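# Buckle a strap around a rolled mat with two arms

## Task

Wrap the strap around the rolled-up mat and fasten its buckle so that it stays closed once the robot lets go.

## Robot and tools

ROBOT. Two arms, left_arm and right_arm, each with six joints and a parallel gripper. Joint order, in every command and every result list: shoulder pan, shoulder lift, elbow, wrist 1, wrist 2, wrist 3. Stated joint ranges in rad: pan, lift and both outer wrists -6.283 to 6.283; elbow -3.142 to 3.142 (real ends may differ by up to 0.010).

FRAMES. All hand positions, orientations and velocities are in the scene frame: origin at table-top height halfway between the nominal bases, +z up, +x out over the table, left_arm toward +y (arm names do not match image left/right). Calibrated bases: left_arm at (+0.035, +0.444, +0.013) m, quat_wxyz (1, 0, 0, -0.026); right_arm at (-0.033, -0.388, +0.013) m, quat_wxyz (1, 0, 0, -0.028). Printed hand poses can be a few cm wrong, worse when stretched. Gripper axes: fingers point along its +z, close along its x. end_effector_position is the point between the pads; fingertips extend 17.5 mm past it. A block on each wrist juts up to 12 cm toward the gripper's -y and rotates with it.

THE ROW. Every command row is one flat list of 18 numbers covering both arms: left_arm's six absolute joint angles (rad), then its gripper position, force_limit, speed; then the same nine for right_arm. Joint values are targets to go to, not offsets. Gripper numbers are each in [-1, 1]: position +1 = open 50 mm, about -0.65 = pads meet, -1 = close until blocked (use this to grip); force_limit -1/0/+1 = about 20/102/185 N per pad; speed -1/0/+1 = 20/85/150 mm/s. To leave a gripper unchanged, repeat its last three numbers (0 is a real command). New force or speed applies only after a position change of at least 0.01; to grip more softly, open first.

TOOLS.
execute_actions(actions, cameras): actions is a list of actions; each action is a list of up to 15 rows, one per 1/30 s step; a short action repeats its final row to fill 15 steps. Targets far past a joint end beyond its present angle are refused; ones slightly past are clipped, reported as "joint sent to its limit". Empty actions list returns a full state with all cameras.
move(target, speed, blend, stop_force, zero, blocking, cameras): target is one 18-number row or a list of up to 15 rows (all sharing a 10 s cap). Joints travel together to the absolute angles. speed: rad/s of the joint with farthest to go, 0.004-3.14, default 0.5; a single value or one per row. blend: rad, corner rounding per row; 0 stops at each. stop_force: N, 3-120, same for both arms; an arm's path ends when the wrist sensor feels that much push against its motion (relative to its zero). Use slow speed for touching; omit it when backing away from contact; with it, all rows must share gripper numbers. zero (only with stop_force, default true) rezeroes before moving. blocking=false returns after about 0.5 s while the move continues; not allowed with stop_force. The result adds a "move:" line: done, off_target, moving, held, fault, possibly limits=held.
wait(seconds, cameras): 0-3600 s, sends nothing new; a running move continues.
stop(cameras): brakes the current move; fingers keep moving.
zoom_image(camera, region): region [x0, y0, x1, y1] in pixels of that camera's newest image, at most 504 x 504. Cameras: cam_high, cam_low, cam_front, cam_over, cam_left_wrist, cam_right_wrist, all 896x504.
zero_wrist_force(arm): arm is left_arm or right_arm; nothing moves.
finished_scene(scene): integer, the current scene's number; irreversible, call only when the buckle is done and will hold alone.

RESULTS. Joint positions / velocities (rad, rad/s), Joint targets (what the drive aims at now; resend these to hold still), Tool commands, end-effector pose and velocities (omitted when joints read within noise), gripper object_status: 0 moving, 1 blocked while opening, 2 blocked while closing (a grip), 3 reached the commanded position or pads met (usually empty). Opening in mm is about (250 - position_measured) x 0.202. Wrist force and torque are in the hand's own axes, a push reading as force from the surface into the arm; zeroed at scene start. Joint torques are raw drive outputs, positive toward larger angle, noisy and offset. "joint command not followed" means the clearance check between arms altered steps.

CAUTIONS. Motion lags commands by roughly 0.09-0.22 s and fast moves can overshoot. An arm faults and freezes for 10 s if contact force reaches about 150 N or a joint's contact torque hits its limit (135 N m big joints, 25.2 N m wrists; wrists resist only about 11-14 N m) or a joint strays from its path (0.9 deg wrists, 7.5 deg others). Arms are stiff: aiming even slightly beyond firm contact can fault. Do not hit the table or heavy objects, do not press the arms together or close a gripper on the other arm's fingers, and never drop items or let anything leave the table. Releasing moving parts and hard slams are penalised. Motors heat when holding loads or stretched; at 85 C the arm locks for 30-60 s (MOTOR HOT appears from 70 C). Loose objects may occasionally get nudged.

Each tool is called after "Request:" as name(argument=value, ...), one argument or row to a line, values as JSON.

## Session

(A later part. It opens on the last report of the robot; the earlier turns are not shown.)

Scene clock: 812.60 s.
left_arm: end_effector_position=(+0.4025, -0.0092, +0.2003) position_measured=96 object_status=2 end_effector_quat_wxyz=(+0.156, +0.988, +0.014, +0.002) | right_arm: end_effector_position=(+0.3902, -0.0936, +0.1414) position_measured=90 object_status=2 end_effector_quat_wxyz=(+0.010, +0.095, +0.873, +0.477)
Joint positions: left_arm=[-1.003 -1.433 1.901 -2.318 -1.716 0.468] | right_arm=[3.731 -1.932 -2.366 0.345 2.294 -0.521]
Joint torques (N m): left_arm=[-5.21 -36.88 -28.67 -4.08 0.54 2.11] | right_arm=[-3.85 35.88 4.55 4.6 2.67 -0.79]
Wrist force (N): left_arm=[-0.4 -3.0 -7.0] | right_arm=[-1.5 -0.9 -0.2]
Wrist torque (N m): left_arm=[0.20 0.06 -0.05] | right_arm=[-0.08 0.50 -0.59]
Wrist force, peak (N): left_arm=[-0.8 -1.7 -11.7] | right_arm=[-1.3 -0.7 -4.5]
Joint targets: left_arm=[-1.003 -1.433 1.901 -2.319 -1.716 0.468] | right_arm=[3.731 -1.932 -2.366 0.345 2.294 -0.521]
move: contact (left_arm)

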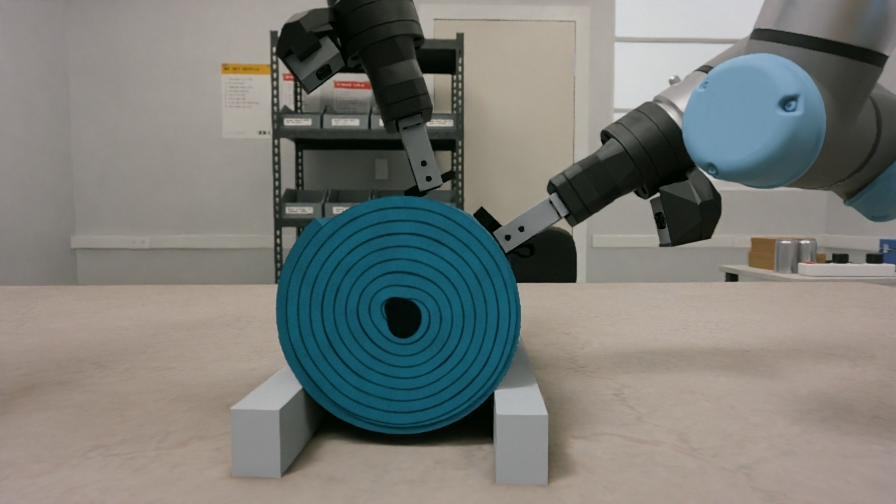

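Request:
move(
  target=[-1.0025,-1.4297,1.9051,-2.3256,-1.7162,0.4677,-0.95,1,-1,3.7313,-1.9322,-2.3659,0.3449,2.2936,-0.5214,-1,0.8,-1],
  speed=0.05,
  stop_force=25,
  cameras=["cam_front", "cam_over", "cam_left_wrist"],
)

Request:
zoom_image(
  camera="cam_front",
  region=[360, 130, 520, 220],
)

Scene clock: 842.60 s.
left_arm: end_effector_position=(+0.4025, -0.0092, +0.1978) position_measured=96 object_status=2 end_effector_quat_wxyz=(+0.157, +0.988, +0.014, +0.002) | right_arm: end_effector_position=(+0.3902, -0.0936, +0.1414) position_measured=90 object_status=2 end_effector_quat_wxyz=(+0.010, +0.095, +0.873, +0.477)
Joint positions: left_arm=[-1.003 -1.43 1.905 -2.326 -1.716 0.468] | right_arm=[3.731 -1.932 -2.366 0.345 2.294 -0.521]
Joint torques (N m): left_arm=[5.94 -21.4 -14.51 4.16 0.41 2.1] | right_arm=[-1.64 33.56 4.29 4.7 0.47 -0.63]
Wrist force (N): left_arm=[-0.9 12.7 -29.3] | right_arm=[-1.6 -0.8 -0.1]
Wrist torque (N m): left_arm=[0.62 -0.24 -0.24] | right_arm=[-0.08 0.53 -0.59]
Wrist force, peak (N): left_arm=[-0.8 13.1 -30.1] | right_arm=[-1.6 -1.1 -0.1]
Joint targets: left_arm=[-1.003 -1.430 1.905 -2.326 -1.716 0.468] | right_arm=[3.731 -1.932 -2.366 0.345 2.294 -0.521]
move: contact (left_arm)

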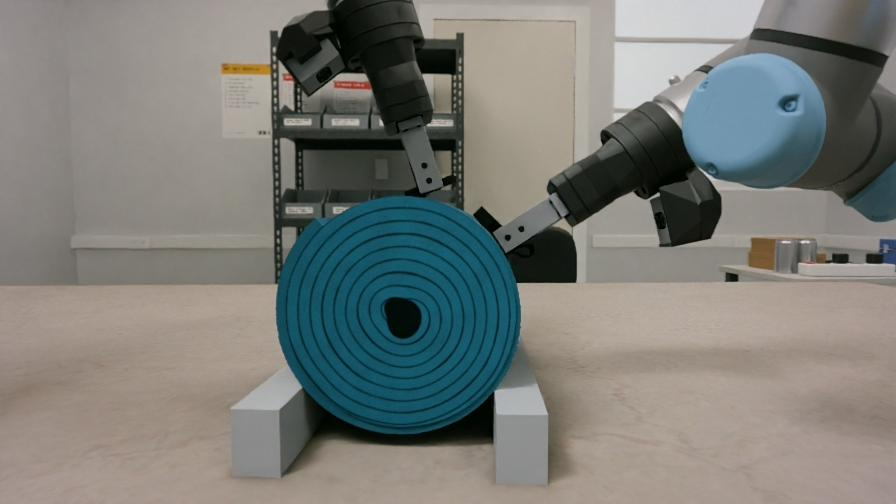

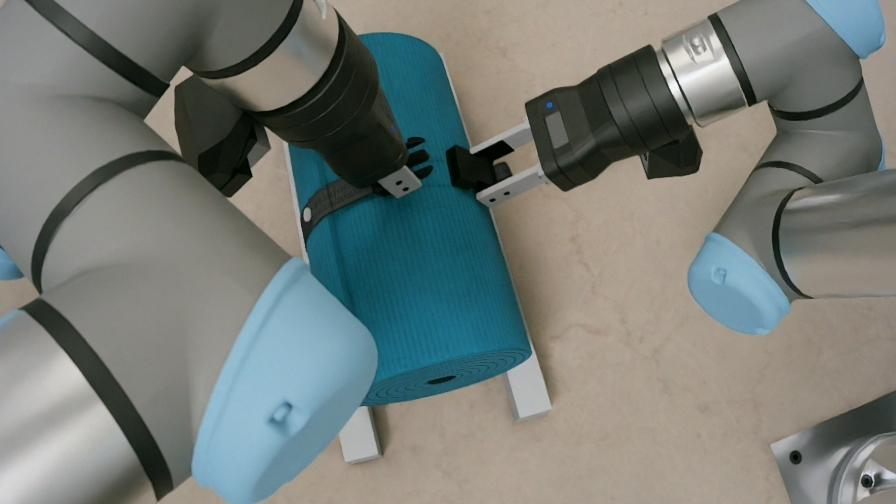

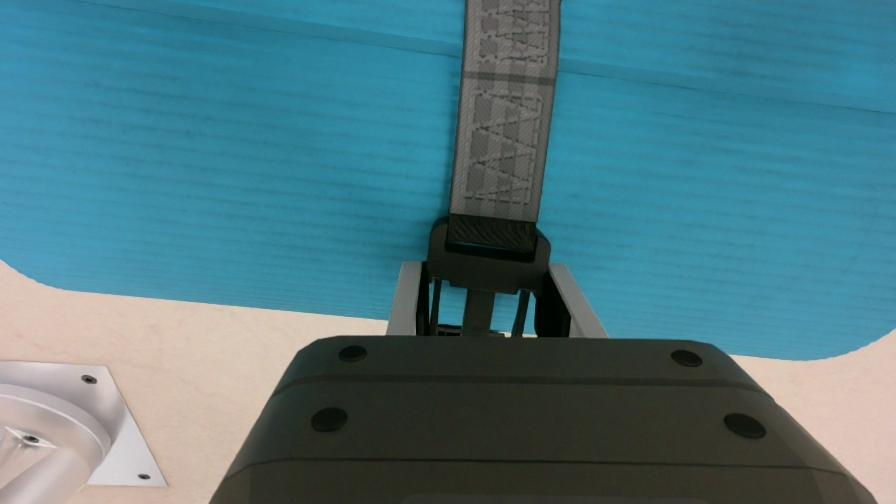

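Scaled by 3.150.

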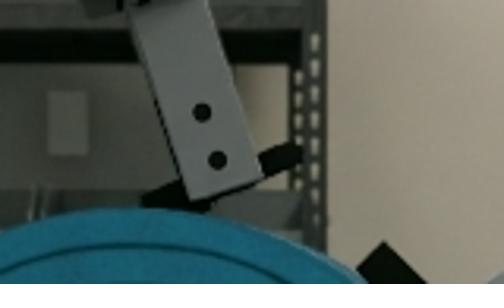

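Request:
execute_actions(
  actions=[
    [[-1.0025,-1.4297,1.9051,-2.3256,-1.7162,0.4677,0.44,-1,-1,3.7313,-1.9322,-2.3659,0.3449,2.2936,-0.5214,-1,0.8,-1]],
    [[-1.0025,-1.4297,1.9051,-2.3256,-1.7162,0.4677,0.44,-1,-1,3.7313,-1.9322,-2.3659,0.3449,2.2936,-0.5214,-1,0.8,-1]],
  ],
  cameras=["cam_front", "cam_left_wrist"],
)

Request:
zoom_image(
  camera="cam_front",
  region=[360, 130, 520, 220],
)

Scene clock: 849.87 s.
left_arm: end_effector_position=(+0.4024, -0.0091, +0.1975) position_measured=86 object_status=3 end_effector_quat_wxyz=(+0.156, +0.988, +0.014, +0.002) | right_arm: end_effector_position=(+0.3902, -0.0936, +0.1414) position_measured=90 object_status=2 end_effector_quat_wxyz=(+0.010, +0.095, +0.873, +0.477)
Joint positions: left_arm=[-1.003 -1.43 1.905 -2.326 -1.716 0.468] | right_arm=[3.731 -1.932 -2.366 0.345 2.294 -0.521]
Joint torques (N m): left_arm=[6.76 -17.72 -15.27 -4.58 0.57 2.16] | right_arm=[-0.05 32.12 4.46 4.64 -1.1 -0.64]
Wrist force (N): left_arm=[0.9 1.2 -12.2] | right_arm=[-1.4 -0.9 -0.1]
Wrist torque (N m): left_arm=[0.30 -0.02 -0.06] | right_arm=[-0.10 0.49 -0.59]
Wrist force, peak (N): left_arm=[-0.7 12.8 -29.7] | right_arm=[-1.7 -0.9 -0.1]
Joint targets: left_arm=[-1.003 -1.430 1.905 -2.326 -1.716 0.468] | right_arm=[3.731 -1.932 -2.366 0.345 2.294 -0.521]

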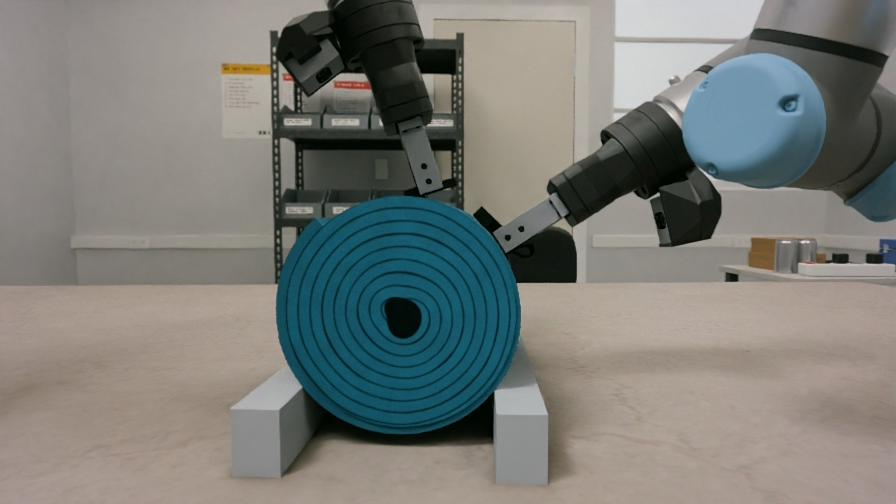

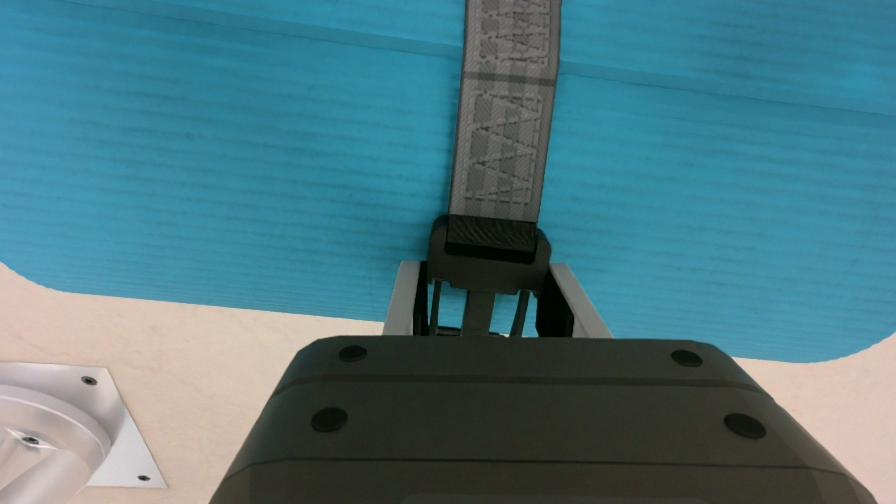

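Scaled by 3.150.

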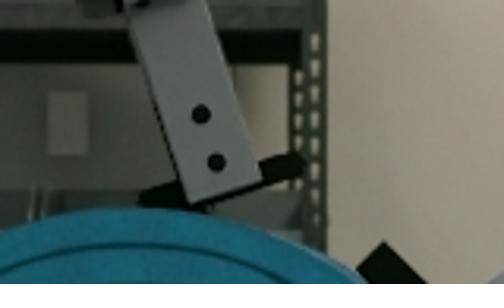

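Request:
move(
  target=[-1.0025,-1.4208,1.9176,-2.3470,-1.7162,0.4677,0.44,-1,-1,3.7313,-1.9322,-2.3659,0.3449,2.2936,-0.5214,-1,0.8,-1],
  speed=0.05,
  stop_force=18,
  cameras=["cam_front", "cam_left_wrist"],
)

Request:
zoom_image(
  camera="cam_front",
  region=[360, 130, 520, 220],
)

Scene clock: 854.67 s.
left_arm: end_effector_position=(+0.4025, -0.0092, +0.1943) position_measured=86 object_status=3 end_effector_quat_wxyz=(+0.157, +0.988, +0.014, +0.002) | right_arm: end_effector_position=(+0.3902, -0.0936, +0.1414) position_measured=90 object_status=2 end_effector_quat_wxyz=(+0.010, +0.095, +0.873, +0.477)
Joint positions: left_arm=[-1.002 -1.426 1.91 -2.335 -1.716 0.468] | right_arm=[3.731 -1.932 -2.366 0.345 2.294 -0.521]
Joint torques (N m): left_arm=[7.13 -26.39 -18.23 -0.87 0.63 2.38] | right_arm=[1.74 30.61 4.47 4.53 -1.23 -0.51]
Wrist force (N): left_arm=[2.3 9.9 -23.1] | right_arm=[-1.5 -0.9 -0.2]
Wrist torque (N m): left_arm=[0.38 0.00 -0.02] | right_arm=[-0.09 0.51 -0.59]
Wrist force, peak (N): left_arm=[-0.1 14.5 -38.4] | right_arm=[-1.5 -1.2 -0.3]
Joint targets: left_arm=[-1.002 -1.426 1.910 -2.335 -1.716 0.468] | right_arm=[3.731 -1.932 -2.366 0.345 2.294 -0.521]
move: contact (left_arm); left_arm: the wrist 1 is farthest, 0.012 rad from its target

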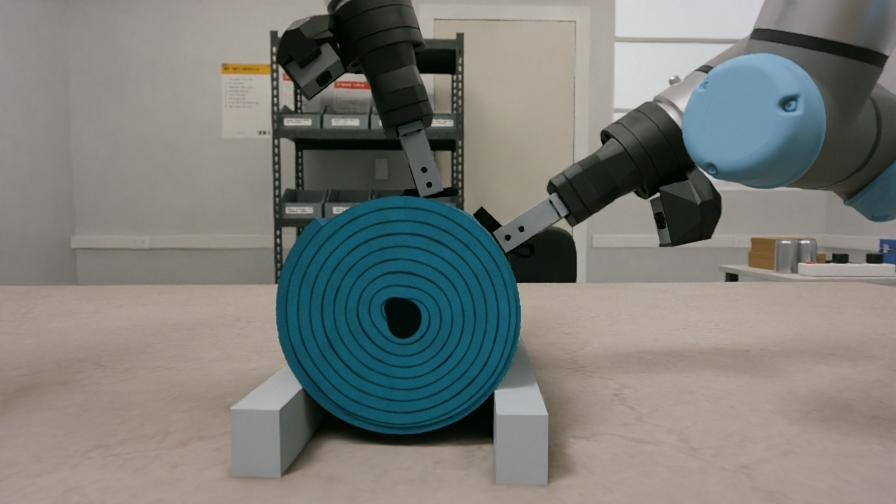

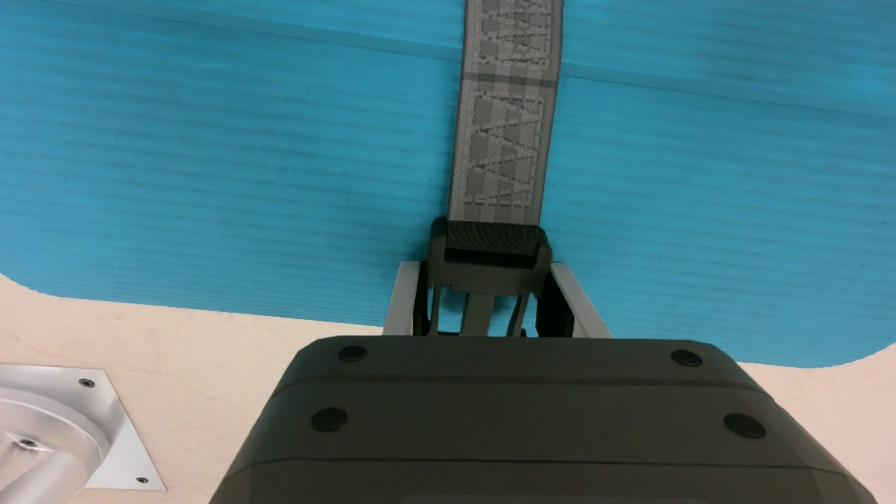

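Scaled by 3.150.

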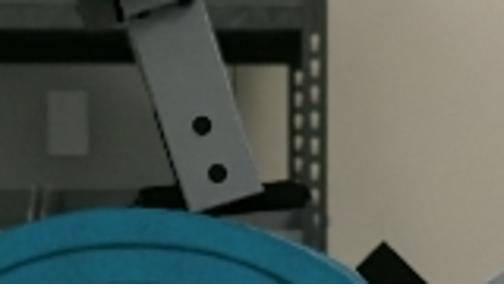

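Request:
move(
  target=[-1.0025,-1.4208,1.9176,-2.3470,-1.7162,0.4677,0.44,-1,-1,3.7313,-1.9322,-2.3659,0.3449,2.2936,-0.5214,-1,0.8,-1],
  speed=0.05,
  stop_force=18,
)

Request:
execute_actions(
  actions=[
    [[-1.0025,-1.4230,1.9145,-2.3415,-1.7162,0.4677,-1,0.9,-1,3.7313,-1.9322,-2.3659,0.3449,2.2936,-0.5214,-1,0.8,-1]],
    [[-1.0025,-1.4230,1.9145,-2.3415,-1.7162,0.4677,-1,0.9,-1,3.7313,-1.9322,-2.3659,0.3449,2.2936,-0.5214,-1,0.8,-1]],
  ],
  cameras=["cam_front", "cam_left_wrist"],
)

Request:
zoom_image(
  camera="cam_front",
  region=[360, 130, 520, 220],
)

Scene clock: 860.47 s.
left_arm: end_effector_position=(+0.4025, -0.0093, +0.1936) position_measured=86 object_status=3 end_effector_quat_wxyz=(+0.157, +0.988, +0.014, +0.002) | right_arm: end_effector_position=(+0.3902, -0.0936, +0.1414) position_measured=90 object_status=2 end_effector_quat_wxyz=(+0.010, +0.095, +0.873, +0.477)
Joint positions: left_arm=[-1.002 -1.425 1.912 -2.338 -1.716 0.468] | right_arm=[3.731 -1.932 -2.366 0.345 2.294 -0.521]
Joint torques (N m): left_arm=[5.43 -17.32 -11.95 5.28 0.54 2.13] | right_arm=[3.23 29.23 4.77 4.66 -1.22 -0.45]
Wrist force (N): left_arm=[-0.2 13.1 -37.9] | right_arm=[-1.5 -0.8 -0.3]
Wrist torque (N m): left_arm=[0.53 0.10 0.01] | right_arm=[-0.08 0.50 -0.59]
Wrist force, peak (N): left_arm=[-2.5 13.2 -48.8] | right_arm=[-1.6 -1.0 -0.4]
Joint targets: left_arm=[-1.002 -1.425 1.912 -2.338 -1.716 0.468] | right_arm=[3.731 -1.932 -2.366 0.345 2.294 -0.521]
move: contact (left_arm)

Scene clock: 861.67 s.
left_arm: end_effector_position=(+0.4024, -0.0091, +0.1916) position_measured=94 object_status=2 end_effector_quat_wxyz=(+0.157, +0.988, +0.014, +0.002) | right_arm: end_effector_position=(+0.3902, -0.0936, +0.1414) position_measured=90 object_status=2 end_effector_quat_wxyz=(+0.010, +0.095, +0.873, +0.477)
Joint positions: left_arm=[-1.002 -1.423 1.914 -2.342 -1.716 0.468] | right_arm=[3.731 -1.932 -2.366 0.345 2.294 -0.521]
Joint torques (N m): left_arm=[6.15 38.32 27.8 9.75 4.78 2.15] | right_arm=[3.52 28.91 4.92 4.64 -1.25 -0.42]
Wrist force (N): left_arm=[-7.5 19.9 -105.3] | right_arm=[-1.5 -1.0 -0.3]
Wrist torque (N m): left_arm=[1.20 0.10 -0.10] | right_arm=[-0.11 0.50 -0.59]
Wrist force, peak (N): left_arm=[-7.5 20.0 -105.3] | right_arm=[-1.7 -1.0 -0.2]
Joint targets: left_arm=[-1.003 -1.423 1.914 -2.341 -1.716 0.468] | right_arm=[3.731 -1.932 -2.366 0.345 2.294 -0.521]

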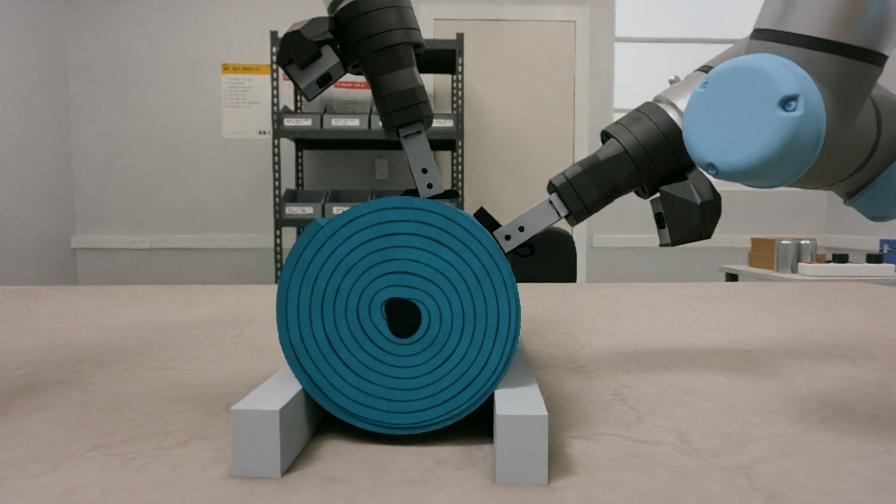

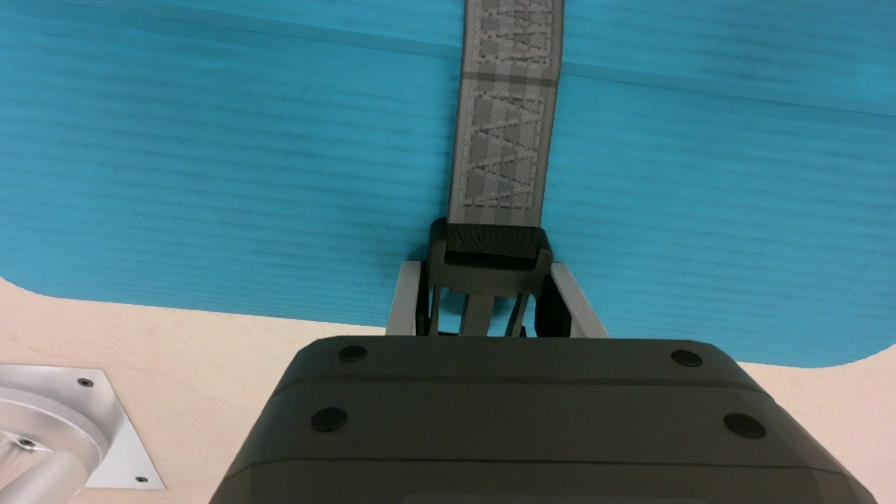

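Scaled by 3.150.

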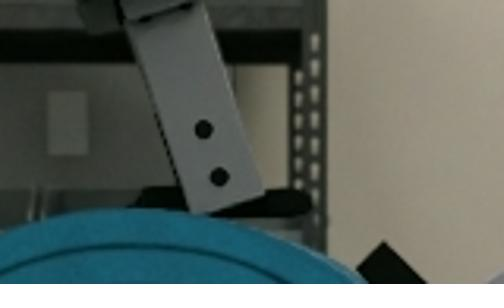

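Request:
move(
  target=[
    [-1.0025,-1.4380,1.8935,-2.3057,-1.7162,0.4677,-1,0.9,-1,3.7313,-1.9322,-2.3659,0.3449,2.2936,-0.5214,-1,0.8,-1],
    [-0.9207,-1.5247,1.9872,-2.3004,-1.7384,0.5475,-1,0.9,-1,3.7313,-1.9322,-2.3659,0.3449,2.2936,-0.5214,-1,0.8,-1],
  ],
  speed=0.1,
  cameras=["cam_front", "cam_over"],
)

Request:
zoom_image(
  camera="cam_front",
  region=[360, 130, 520, 220],
)

Scene clock: 878.93 s.
left_arm: end_effector_position=(+0.4105, +0.0530, +0.2047) position_measured=94 object_status=2 end_effector_quat_wxyz=(+0.157, +0.988, +0.014, +0.002) end_effector_velocity=(+0.000, -0.002, -0.001) end_effector_angular_velocity=(+0.003, +0.001, +0.002) | right_arm: end_effector_position=(+0.3902, -0.0936, +0.1414) position_measured=90 object_status=2 end_effector_quat_wxyz=(+0.010, +0.095, +0.873, +0.477)
Joint positions: left_arm=[-0.921 -1.525 1.987 -2.3 -1.739 0.548] | right_arm=[3.731 -1.932 -2.366 0.345 2.294 -0.521]
Joint velocities: left_arm=[-0.003 0.005 -0.004 0 0.002 -0.005] | right_arm=[within noise]
Joint torques (N m): left_arm=[-6.46 -20.97 -31.05 -2 1.13 -2.34] | right_arm=[5.84 26.73 4.41 4.61 -1.17 -0.48]
Wrist force (N): left_arm=[-0.7 0.1 -0.3] | right_arm=[-1.2 -0.9 -0.2]
Wrist torque (N m): left_arm=[0.10 0.11 -0.11] | right_arm=[-0.08 0.46 -0.60]
Wrist force, peak (N): left_arm=[-7.4 20.0 -105.8] | right_arm=[-1.5 -1.0 -2.3]
Joint targets: left_arm=[-0.921 -1.525 1.987 -2.300 -1.738 0.548] | right_arm=[3.731 -1.932 -2.366 0.345 2.294 -0.521]
move: done

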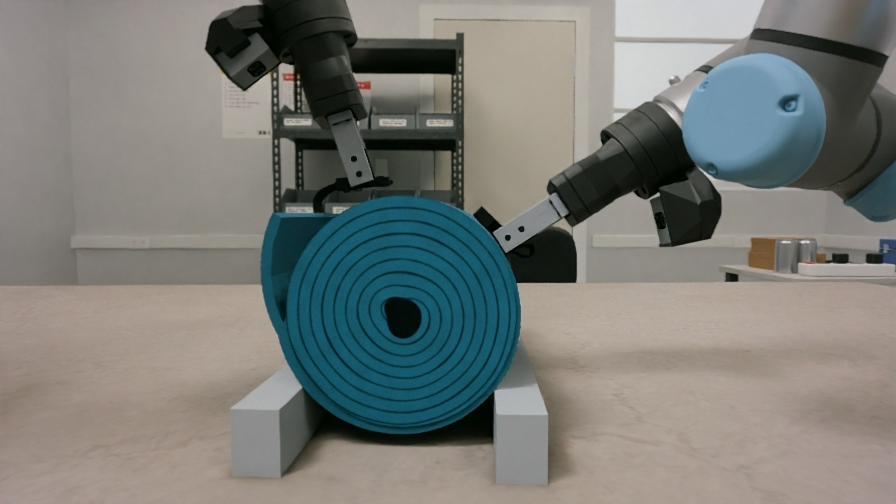

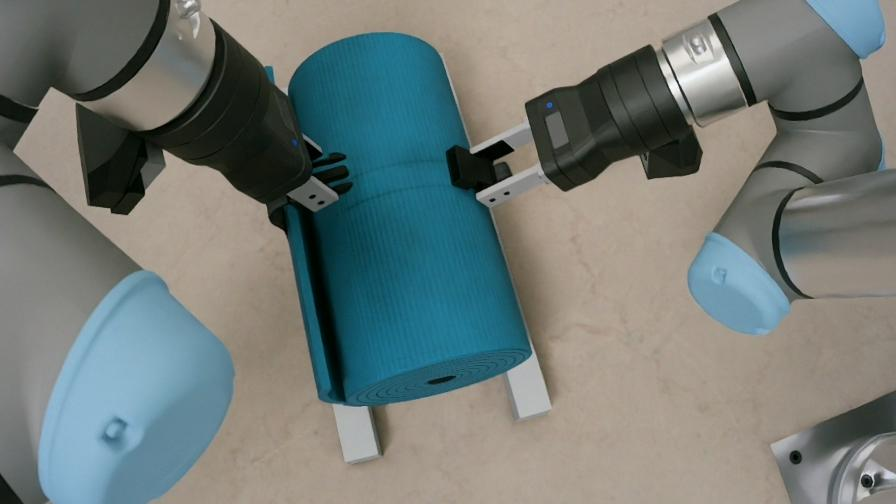

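Scaled by 3.150.

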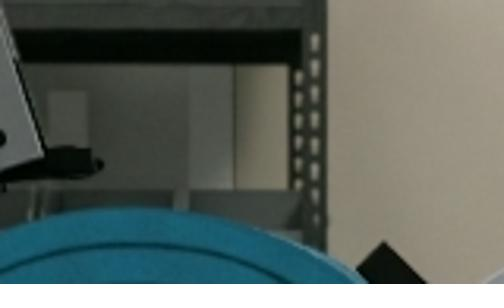

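Request:
move(
  target=[-0.9207,-1.5247,1.9872,-2.3004,-1.7384,0.5475,-1,0.9,-1,4.0455,-1.6269,-1.9043,-1.0505,1.6584,-0.5007,-1,0.8,-1],
  speed=0.3,
  stop_force=30,
  cameras=["cam_front", "cam_over"],
)

Request:
zoom_image(
  camera="cam_front",
  region=[320, 130, 520, 242],
)

Request:
zoom_image(
  camera="cam_over",
  region=[290, 110, 490, 222],
)

Scene clock: 909.17 s.
left_arm: end_effector_position=(+0.4105, +0.0529, +0.2047) position_measured=94 object_status=2 end_effector_quat_wxyz=(+0.156, +0.988, +0.014, +0.002) | right_arm: end_effector_position=(+0.3921, -0.0917, +0.1407) position_measured=90 object_status=2 end_effector_quat_wxyz=(+0.009, +0.097, +0.876, +0.472)
Joint positions: left_arm=[-0.921 -1.525 1.987 -2.3 -1.738 0.547] | right_arm=[3.736 -1.927 -2.359 0.322 2.283 -0.521]
Joint torques (N m): left_arm=[-7.54 -19.24 -30.17 -5.42 1.27 -2.48] | right_arm=[9.99 32.42 17.58 0.71 -1.84 -0.78]
Wrist force (N): left_arm=[-0.8 0.0 -0.3] | right_arm=[-3.9 4.4 -13.9]
Wrist torque (N m): left_arm=[0.08 0.12 -0.10] | right_arm=[-0.24 0.54 -0.52]
Wrist force, peak (N): left_arm=[-1.2 0.0 -0.4] | right_arm=[26.6 -10.0 -83.0]
Joint targets: left_arm=[-0.921 -1.525 1.987 -2.300 -1.738 0.548] | right_arm=[3.736 -1.927 -2.359 0.322 2.283 -0.521]
move: contact (right_arm); right_arm: the wrist 1 is farthest, 1.373 rad from its target

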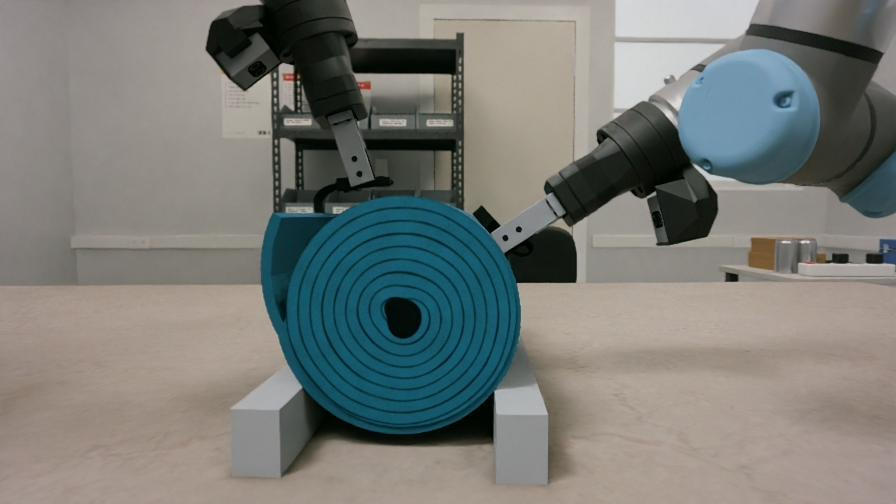

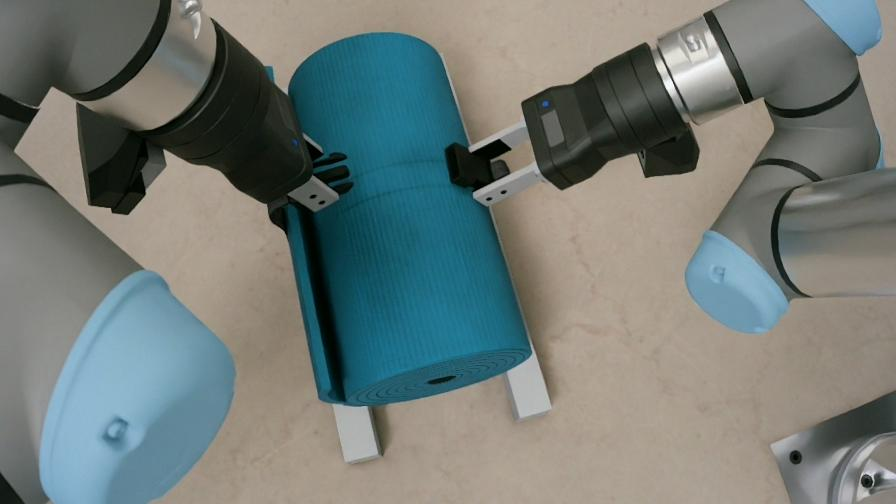

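Scaled by 2.520.

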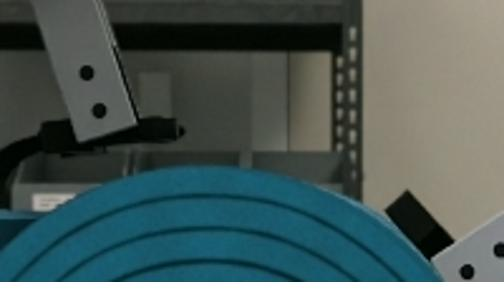

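Scaled by 2.520.

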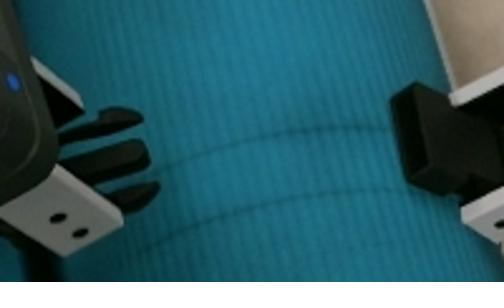

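Request:
move(
  target=[
    [-0.9207,-1.5247,1.9872,-2.3004,-1.7384,0.5475,-1,0.9,-1,3.7363,-1.867,-2.359,0.322,2.283,-0.5214,-1,0.8,-1],
    [-0.9207,-1.5247,1.9872,-2.3004,-1.7384,0.5475,-1,0.9,-1,3.7889,-1.6754,-2.2969,-0.1566,2.1312,-0.5905,-1,0.8,-1],
    [-0.9207,-1.5247,1.9872,-2.3004,-1.7384,0.5475,-1,0.9,-1,4.0455,-1.6269,-1.9043,-1.0505,1.6584,-0.5007,-1,0.8,-1],
  ],
  speed=0.3,
  blend=0.03,
  cameras=["cam_front", "cam_over"],
)

Request:
zoom_image(
  camera="cam_front",
  region=[320, 130, 520, 242],
)

Request:
zoom_image(
  camera="cam_over",
  region=[290, 110, 490, 222],
)

Scene clock: 927.27 s.
left_arm: end_effector_position=(+0.4105, +0.0529, +0.2046) position_measured=94 object_status=2 end_effector_quat_wxyz=(+0.156, +0.988, +0.014, +0.002) | right_arm: end_effector_position=(+0.3933, -0.0718, +0.2078) position_measured=90 object_status=2 end_effector_quat_wxyz=(+0.002, +0.108, +0.991, +0.079)
Joint positions: left_arm=[-0.921 -1.525 1.987 -2.3 -1.738 0.547] | right_arm=[4.046 -1.627 -1.904 -1.05 1.658 -0.501]
Joint torques (N m): left_arm=[-6.87 -22.59 -29.72 -5.36 1 -1.84] | right_arm=[-6.44 20.71 17.13 3.17 2.58 -0.88]
Wrist force (N): left_arm=[-1.1 -1.5 2.5] | right_arm=[0.3 1.1 2.5]
Wrist torque (N m): left_arm=[0.01 0.17 -0.10] | right_arm=[0.13 -0.15 -0.12]
Wrist force, peak (N): left_arm=[-0.9 -1.8 2.9] | right_arm=[-3.9 4.4 -14.1]
Joint targets: left_arm=[-0.921 -1.525 1.987 -2.300 -1.738 0.548] | right_arm=[4.045 -1.627 -1.904 -1.051 1.658 -0.501]
move: done

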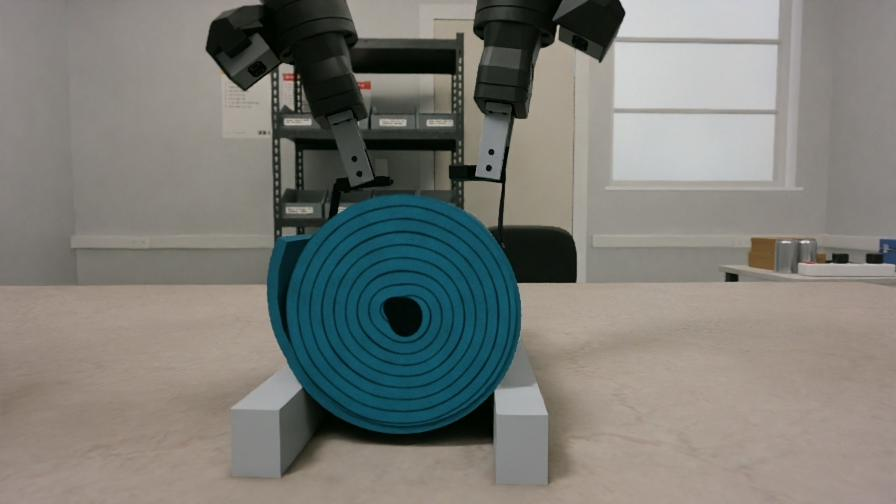

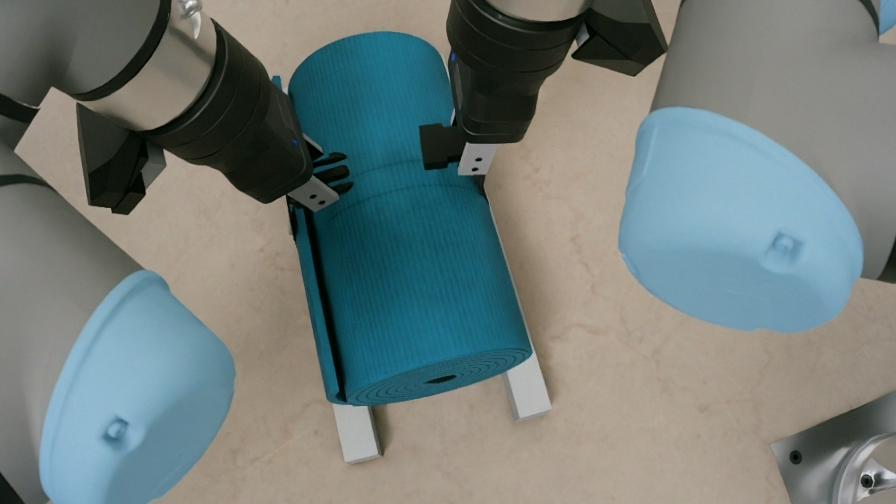

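Scaled by 2.520.

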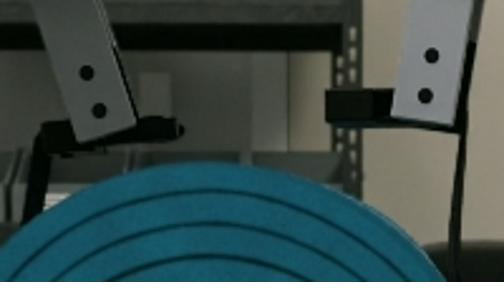

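Scaled by 2.520.

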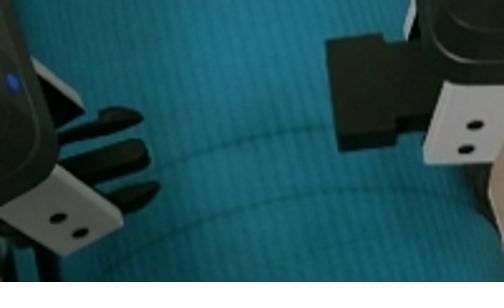

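Request:
move(
  target=[-0.9207,-1.5247,1.9872,-2.3004,-1.7384,0.5475,-1,0.9,-1,4.0455,-1.6269,-1.9043,-1.0505,1.6584,-0.3262,-1,0.8,-1],
  speed=0.3,
  cameras=["cam_front", "cam_over"],
)

Request:
zoom_image(
  camera="cam_over",
  region=[290, 110, 490, 222],
)

Request:
zoom_image(
  camera="cam_front",
  region=[320, 130, 520, 242],
)

Scene clock: 944.00 s.
left_arm: end_effector_position=(+0.4105, +0.0529, +0.2047) position_measured=94 object_status=2 end_effector_quat_wxyz=(+0.156, +0.988, +0.014, +0.002) | right_arm: end_effector_position=(+0.3932, -0.0719, +0.2077) position_measured=90 object_status=2 end_effector_quat_wxyz=(-0.005, +0.194, +0.978, +0.078)
Joint positions: left_arm=[-0.921 -1.525 1.987 -2.3 -1.738 0.547] | right_arm=[4.045 -1.627 -1.904 -1.051 1.658 -0.326]
Joint torques (N m): left_arm=[-6.6 -32.19 -29.67 -5.41 0.36 -1.71] | right_arm=[-7.06 17.85 15.92 2.43 1.1 0.66]
Wrist force (N): left_arm=[-0.9 -1.4 2.7] | right_arm=[-0.2 1.4 2.8]
Wrist torque (N m): left_arm=[0.04 0.12 -0.10] | right_arm=[0.17 -0.11 -0.07]
Wrist force, peak (N): left_arm=[-1.0 -1.8 2.8] | right_arm=[0.0 1.3 2.9]
Joint targets: left_arm=[-0.921 -1.525 1.987 -2.300 -1.738 0.548] | right_arm=[4.045 -1.627 -1.904 -1.051 1.658 -0.326]
move: done

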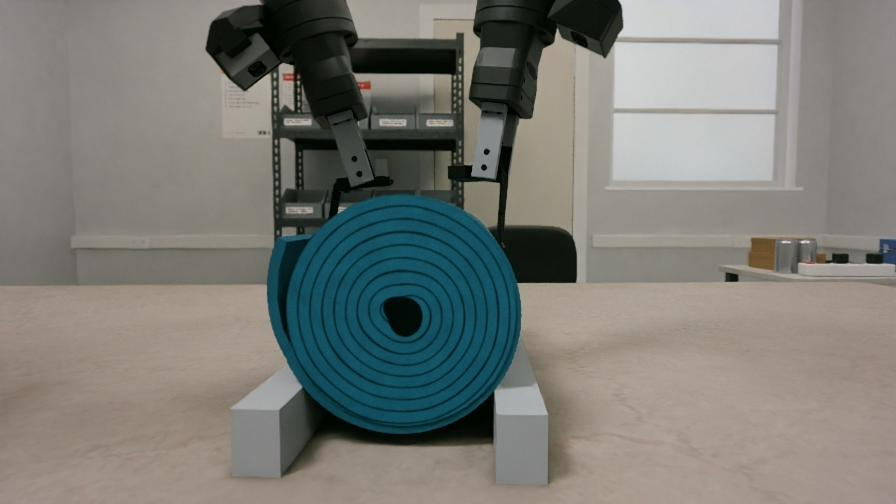

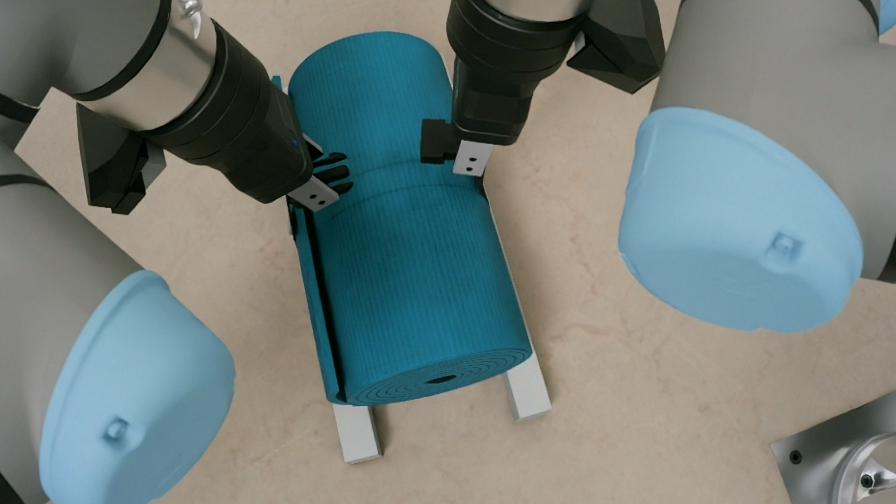

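Scaled by 2.520.

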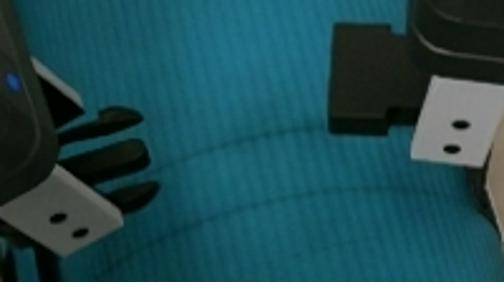

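Scaled by 2.520.

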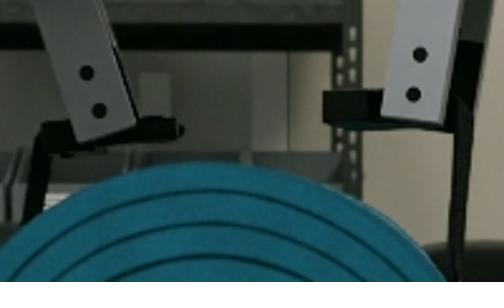

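Request:
move(
  target=[-0.9207,-1.5247,1.9872,-2.3004,-1.7384,0.5475,-1,0.9,-1,4.0455,-1.6269,-1.9043,-1.0505,1.6584,-0.6752,-1,0.8,-1],
  speed=0.3,
  cameras=["cam_front", "cam_over"],
)

Request:
zoom_image(
  camera="cam_over",
  region=[290, 110, 490, 222],
)

Request:
zoom_image(
  camera="cam_front",
  region=[320, 130, 520, 242],
)

Scene clock: 949.97 s.
left_arm: end_effector_position=(+0.4105, +0.0529, +0.2047) position_measured=94 object_status=2 end_effector_quat_wxyz=(+0.156, +0.988, +0.014, +0.002) | right_arm: end_effector_position=(+0.3932, -0.0719, +0.2077) position_measured=90 object_status=2 end_effector_quat_wxyz=(+0.009, +0.021, +0.997, +0.078)
Joint positions: left_arm=[-0.921 -1.525 1.987 -2.3 -1.738 0.547] | right_arm=[4.045 -1.627 -1.904 -1.051 1.658 -0.675]
Joint torques (N m): left_arm=[-6.46 -31.8 -30.17 -5.39 -0.84 -1.52] | right_arm=[-5.27 18.03 17.1 2.55 -0.62 -0.33]
Wrist force (N): left_arm=[-0.8 -1.6 2.5] | right_arm=[0.4 1.6 2.5]
Wrist torque (N m): left_arm=[0.00 0.11 -0.10] | right_arm=[0.22 -0.10 -0.11]
Wrist force, peak (N): left_arm=[-1.0 -1.8 2.7] | right_arm=[-0.2 1.4 2.9]
Joint targets: left_arm=[-0.921 -1.525 1.987 -2.300 -1.738 0.548] | right_arm=[4.045 -1.627 -1.904 -1.051 1.658 -0.675]
move: done

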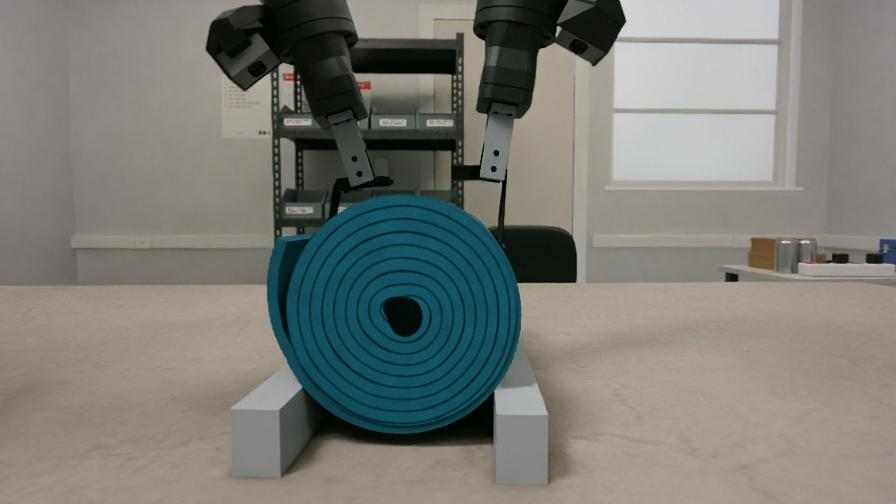

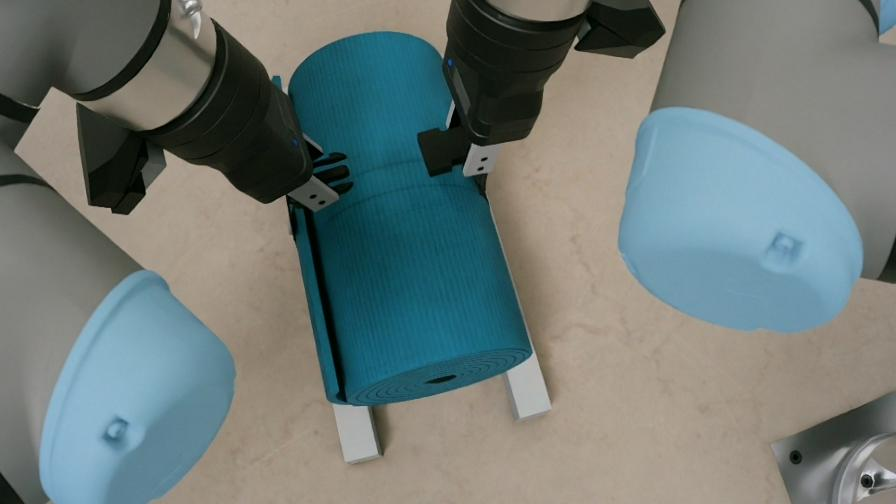

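Scaled by 2.520.

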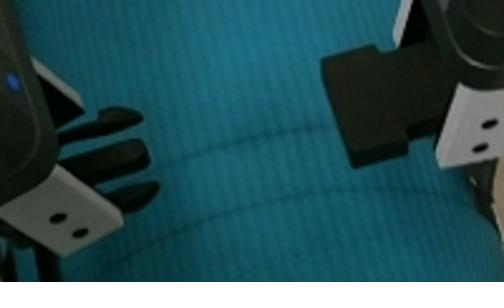

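Scaled by 2.520.

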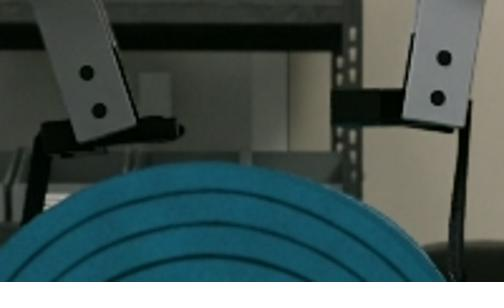

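Request:
move(
  target=[-0.9207,-1.5247,1.9872,-2.3004,-1.7384,0.5475,-1,0.9,-1,4.0893,-1.6951,-1.8411,-1.0419,1.6527,-0.6245,-1,0.8,-1],
  speed=0.1,
  stop_force=20,
  cameras=["cam_front", "cam_over"],
)

Request:
zoom_image(
  camera="cam_over",
  region=[290, 110, 490, 222],
)

Request:
zoom_image(
  camera="cam_front",
  region=[320, 130, 520, 242],
)

Scene clock: 972.17 s.
left_arm: end_effector_position=(+0.4105, +0.0529, +0.2047) position_measured=94 object_status=2 end_effector_quat_wxyz=(+0.156, +0.988, +0.014, +0.002) | right_arm: end_effector_position=(+0.3984, -0.0319, +0.2036) position_measured=90 object_status=2 end_effector_quat_wxyz=(+0.008, +0.025, +0.997, +0.078)
Joint positions: left_arm=[-0.921 -1.525 1.987 -2.3 -1.738 0.547] | right_arm=[4.089 -1.695 -1.841 -1.042 1.653 -0.625]
Joint torques (N m): left_arm=[-5.73 -31.33 -29.97 -5.33 -1.9 -1.38] | right_arm=[-5.8 42.2 17.91 3.51 2.83 -1.29]
Wrist force (N): left_arm=[-1.1 -1.5 2.7] | right_arm=[1.0 -3.7 3.4]
Wrist torque (N m): left_arm=[0.03 0.15 -0.10] | right_arm=[0.06 -0.08 -0.09]
Wrist force, peak (N): left_arm=[-1.0 -1.7 2.9] | right_arm=[1.1 -3.9 3.7]
Joint targets: left_arm=[-0.921 -1.525 1.987 -2.300 -1.738 0.548] | right_arm=[4.089 -1.695 -1.841 -1.042 1.653 -0.625]
move: done

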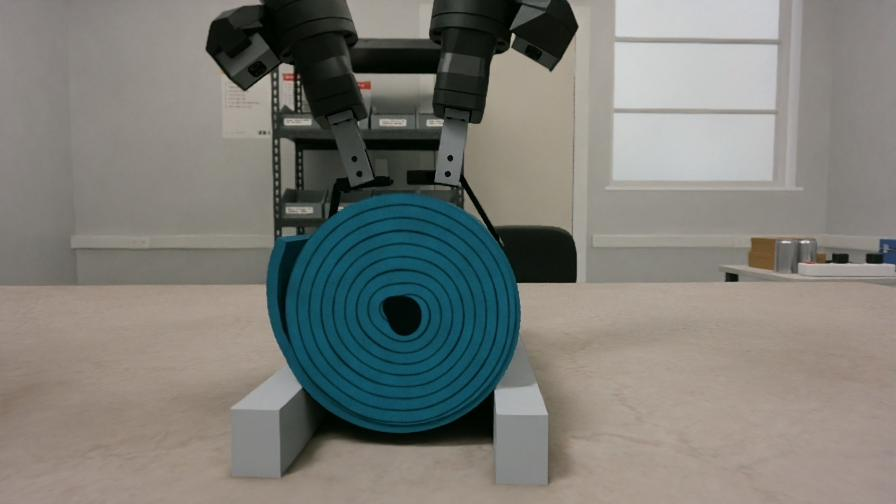

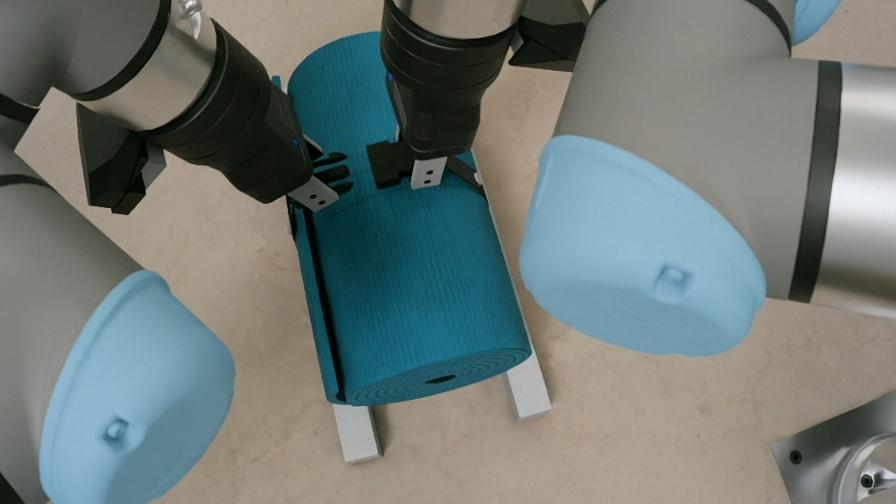

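Scaled by 2.520.

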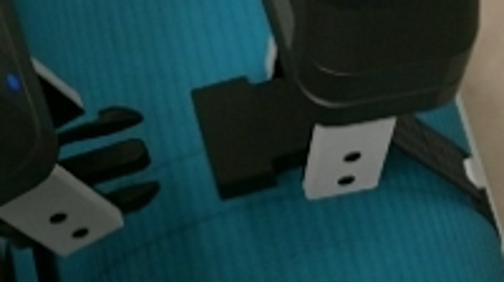

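Scaled by 2.520.

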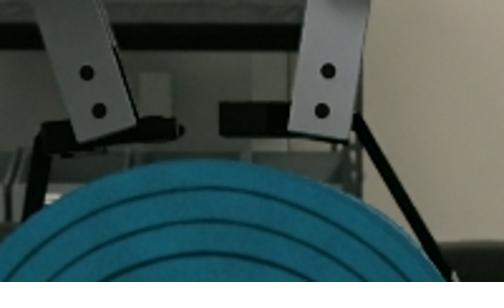

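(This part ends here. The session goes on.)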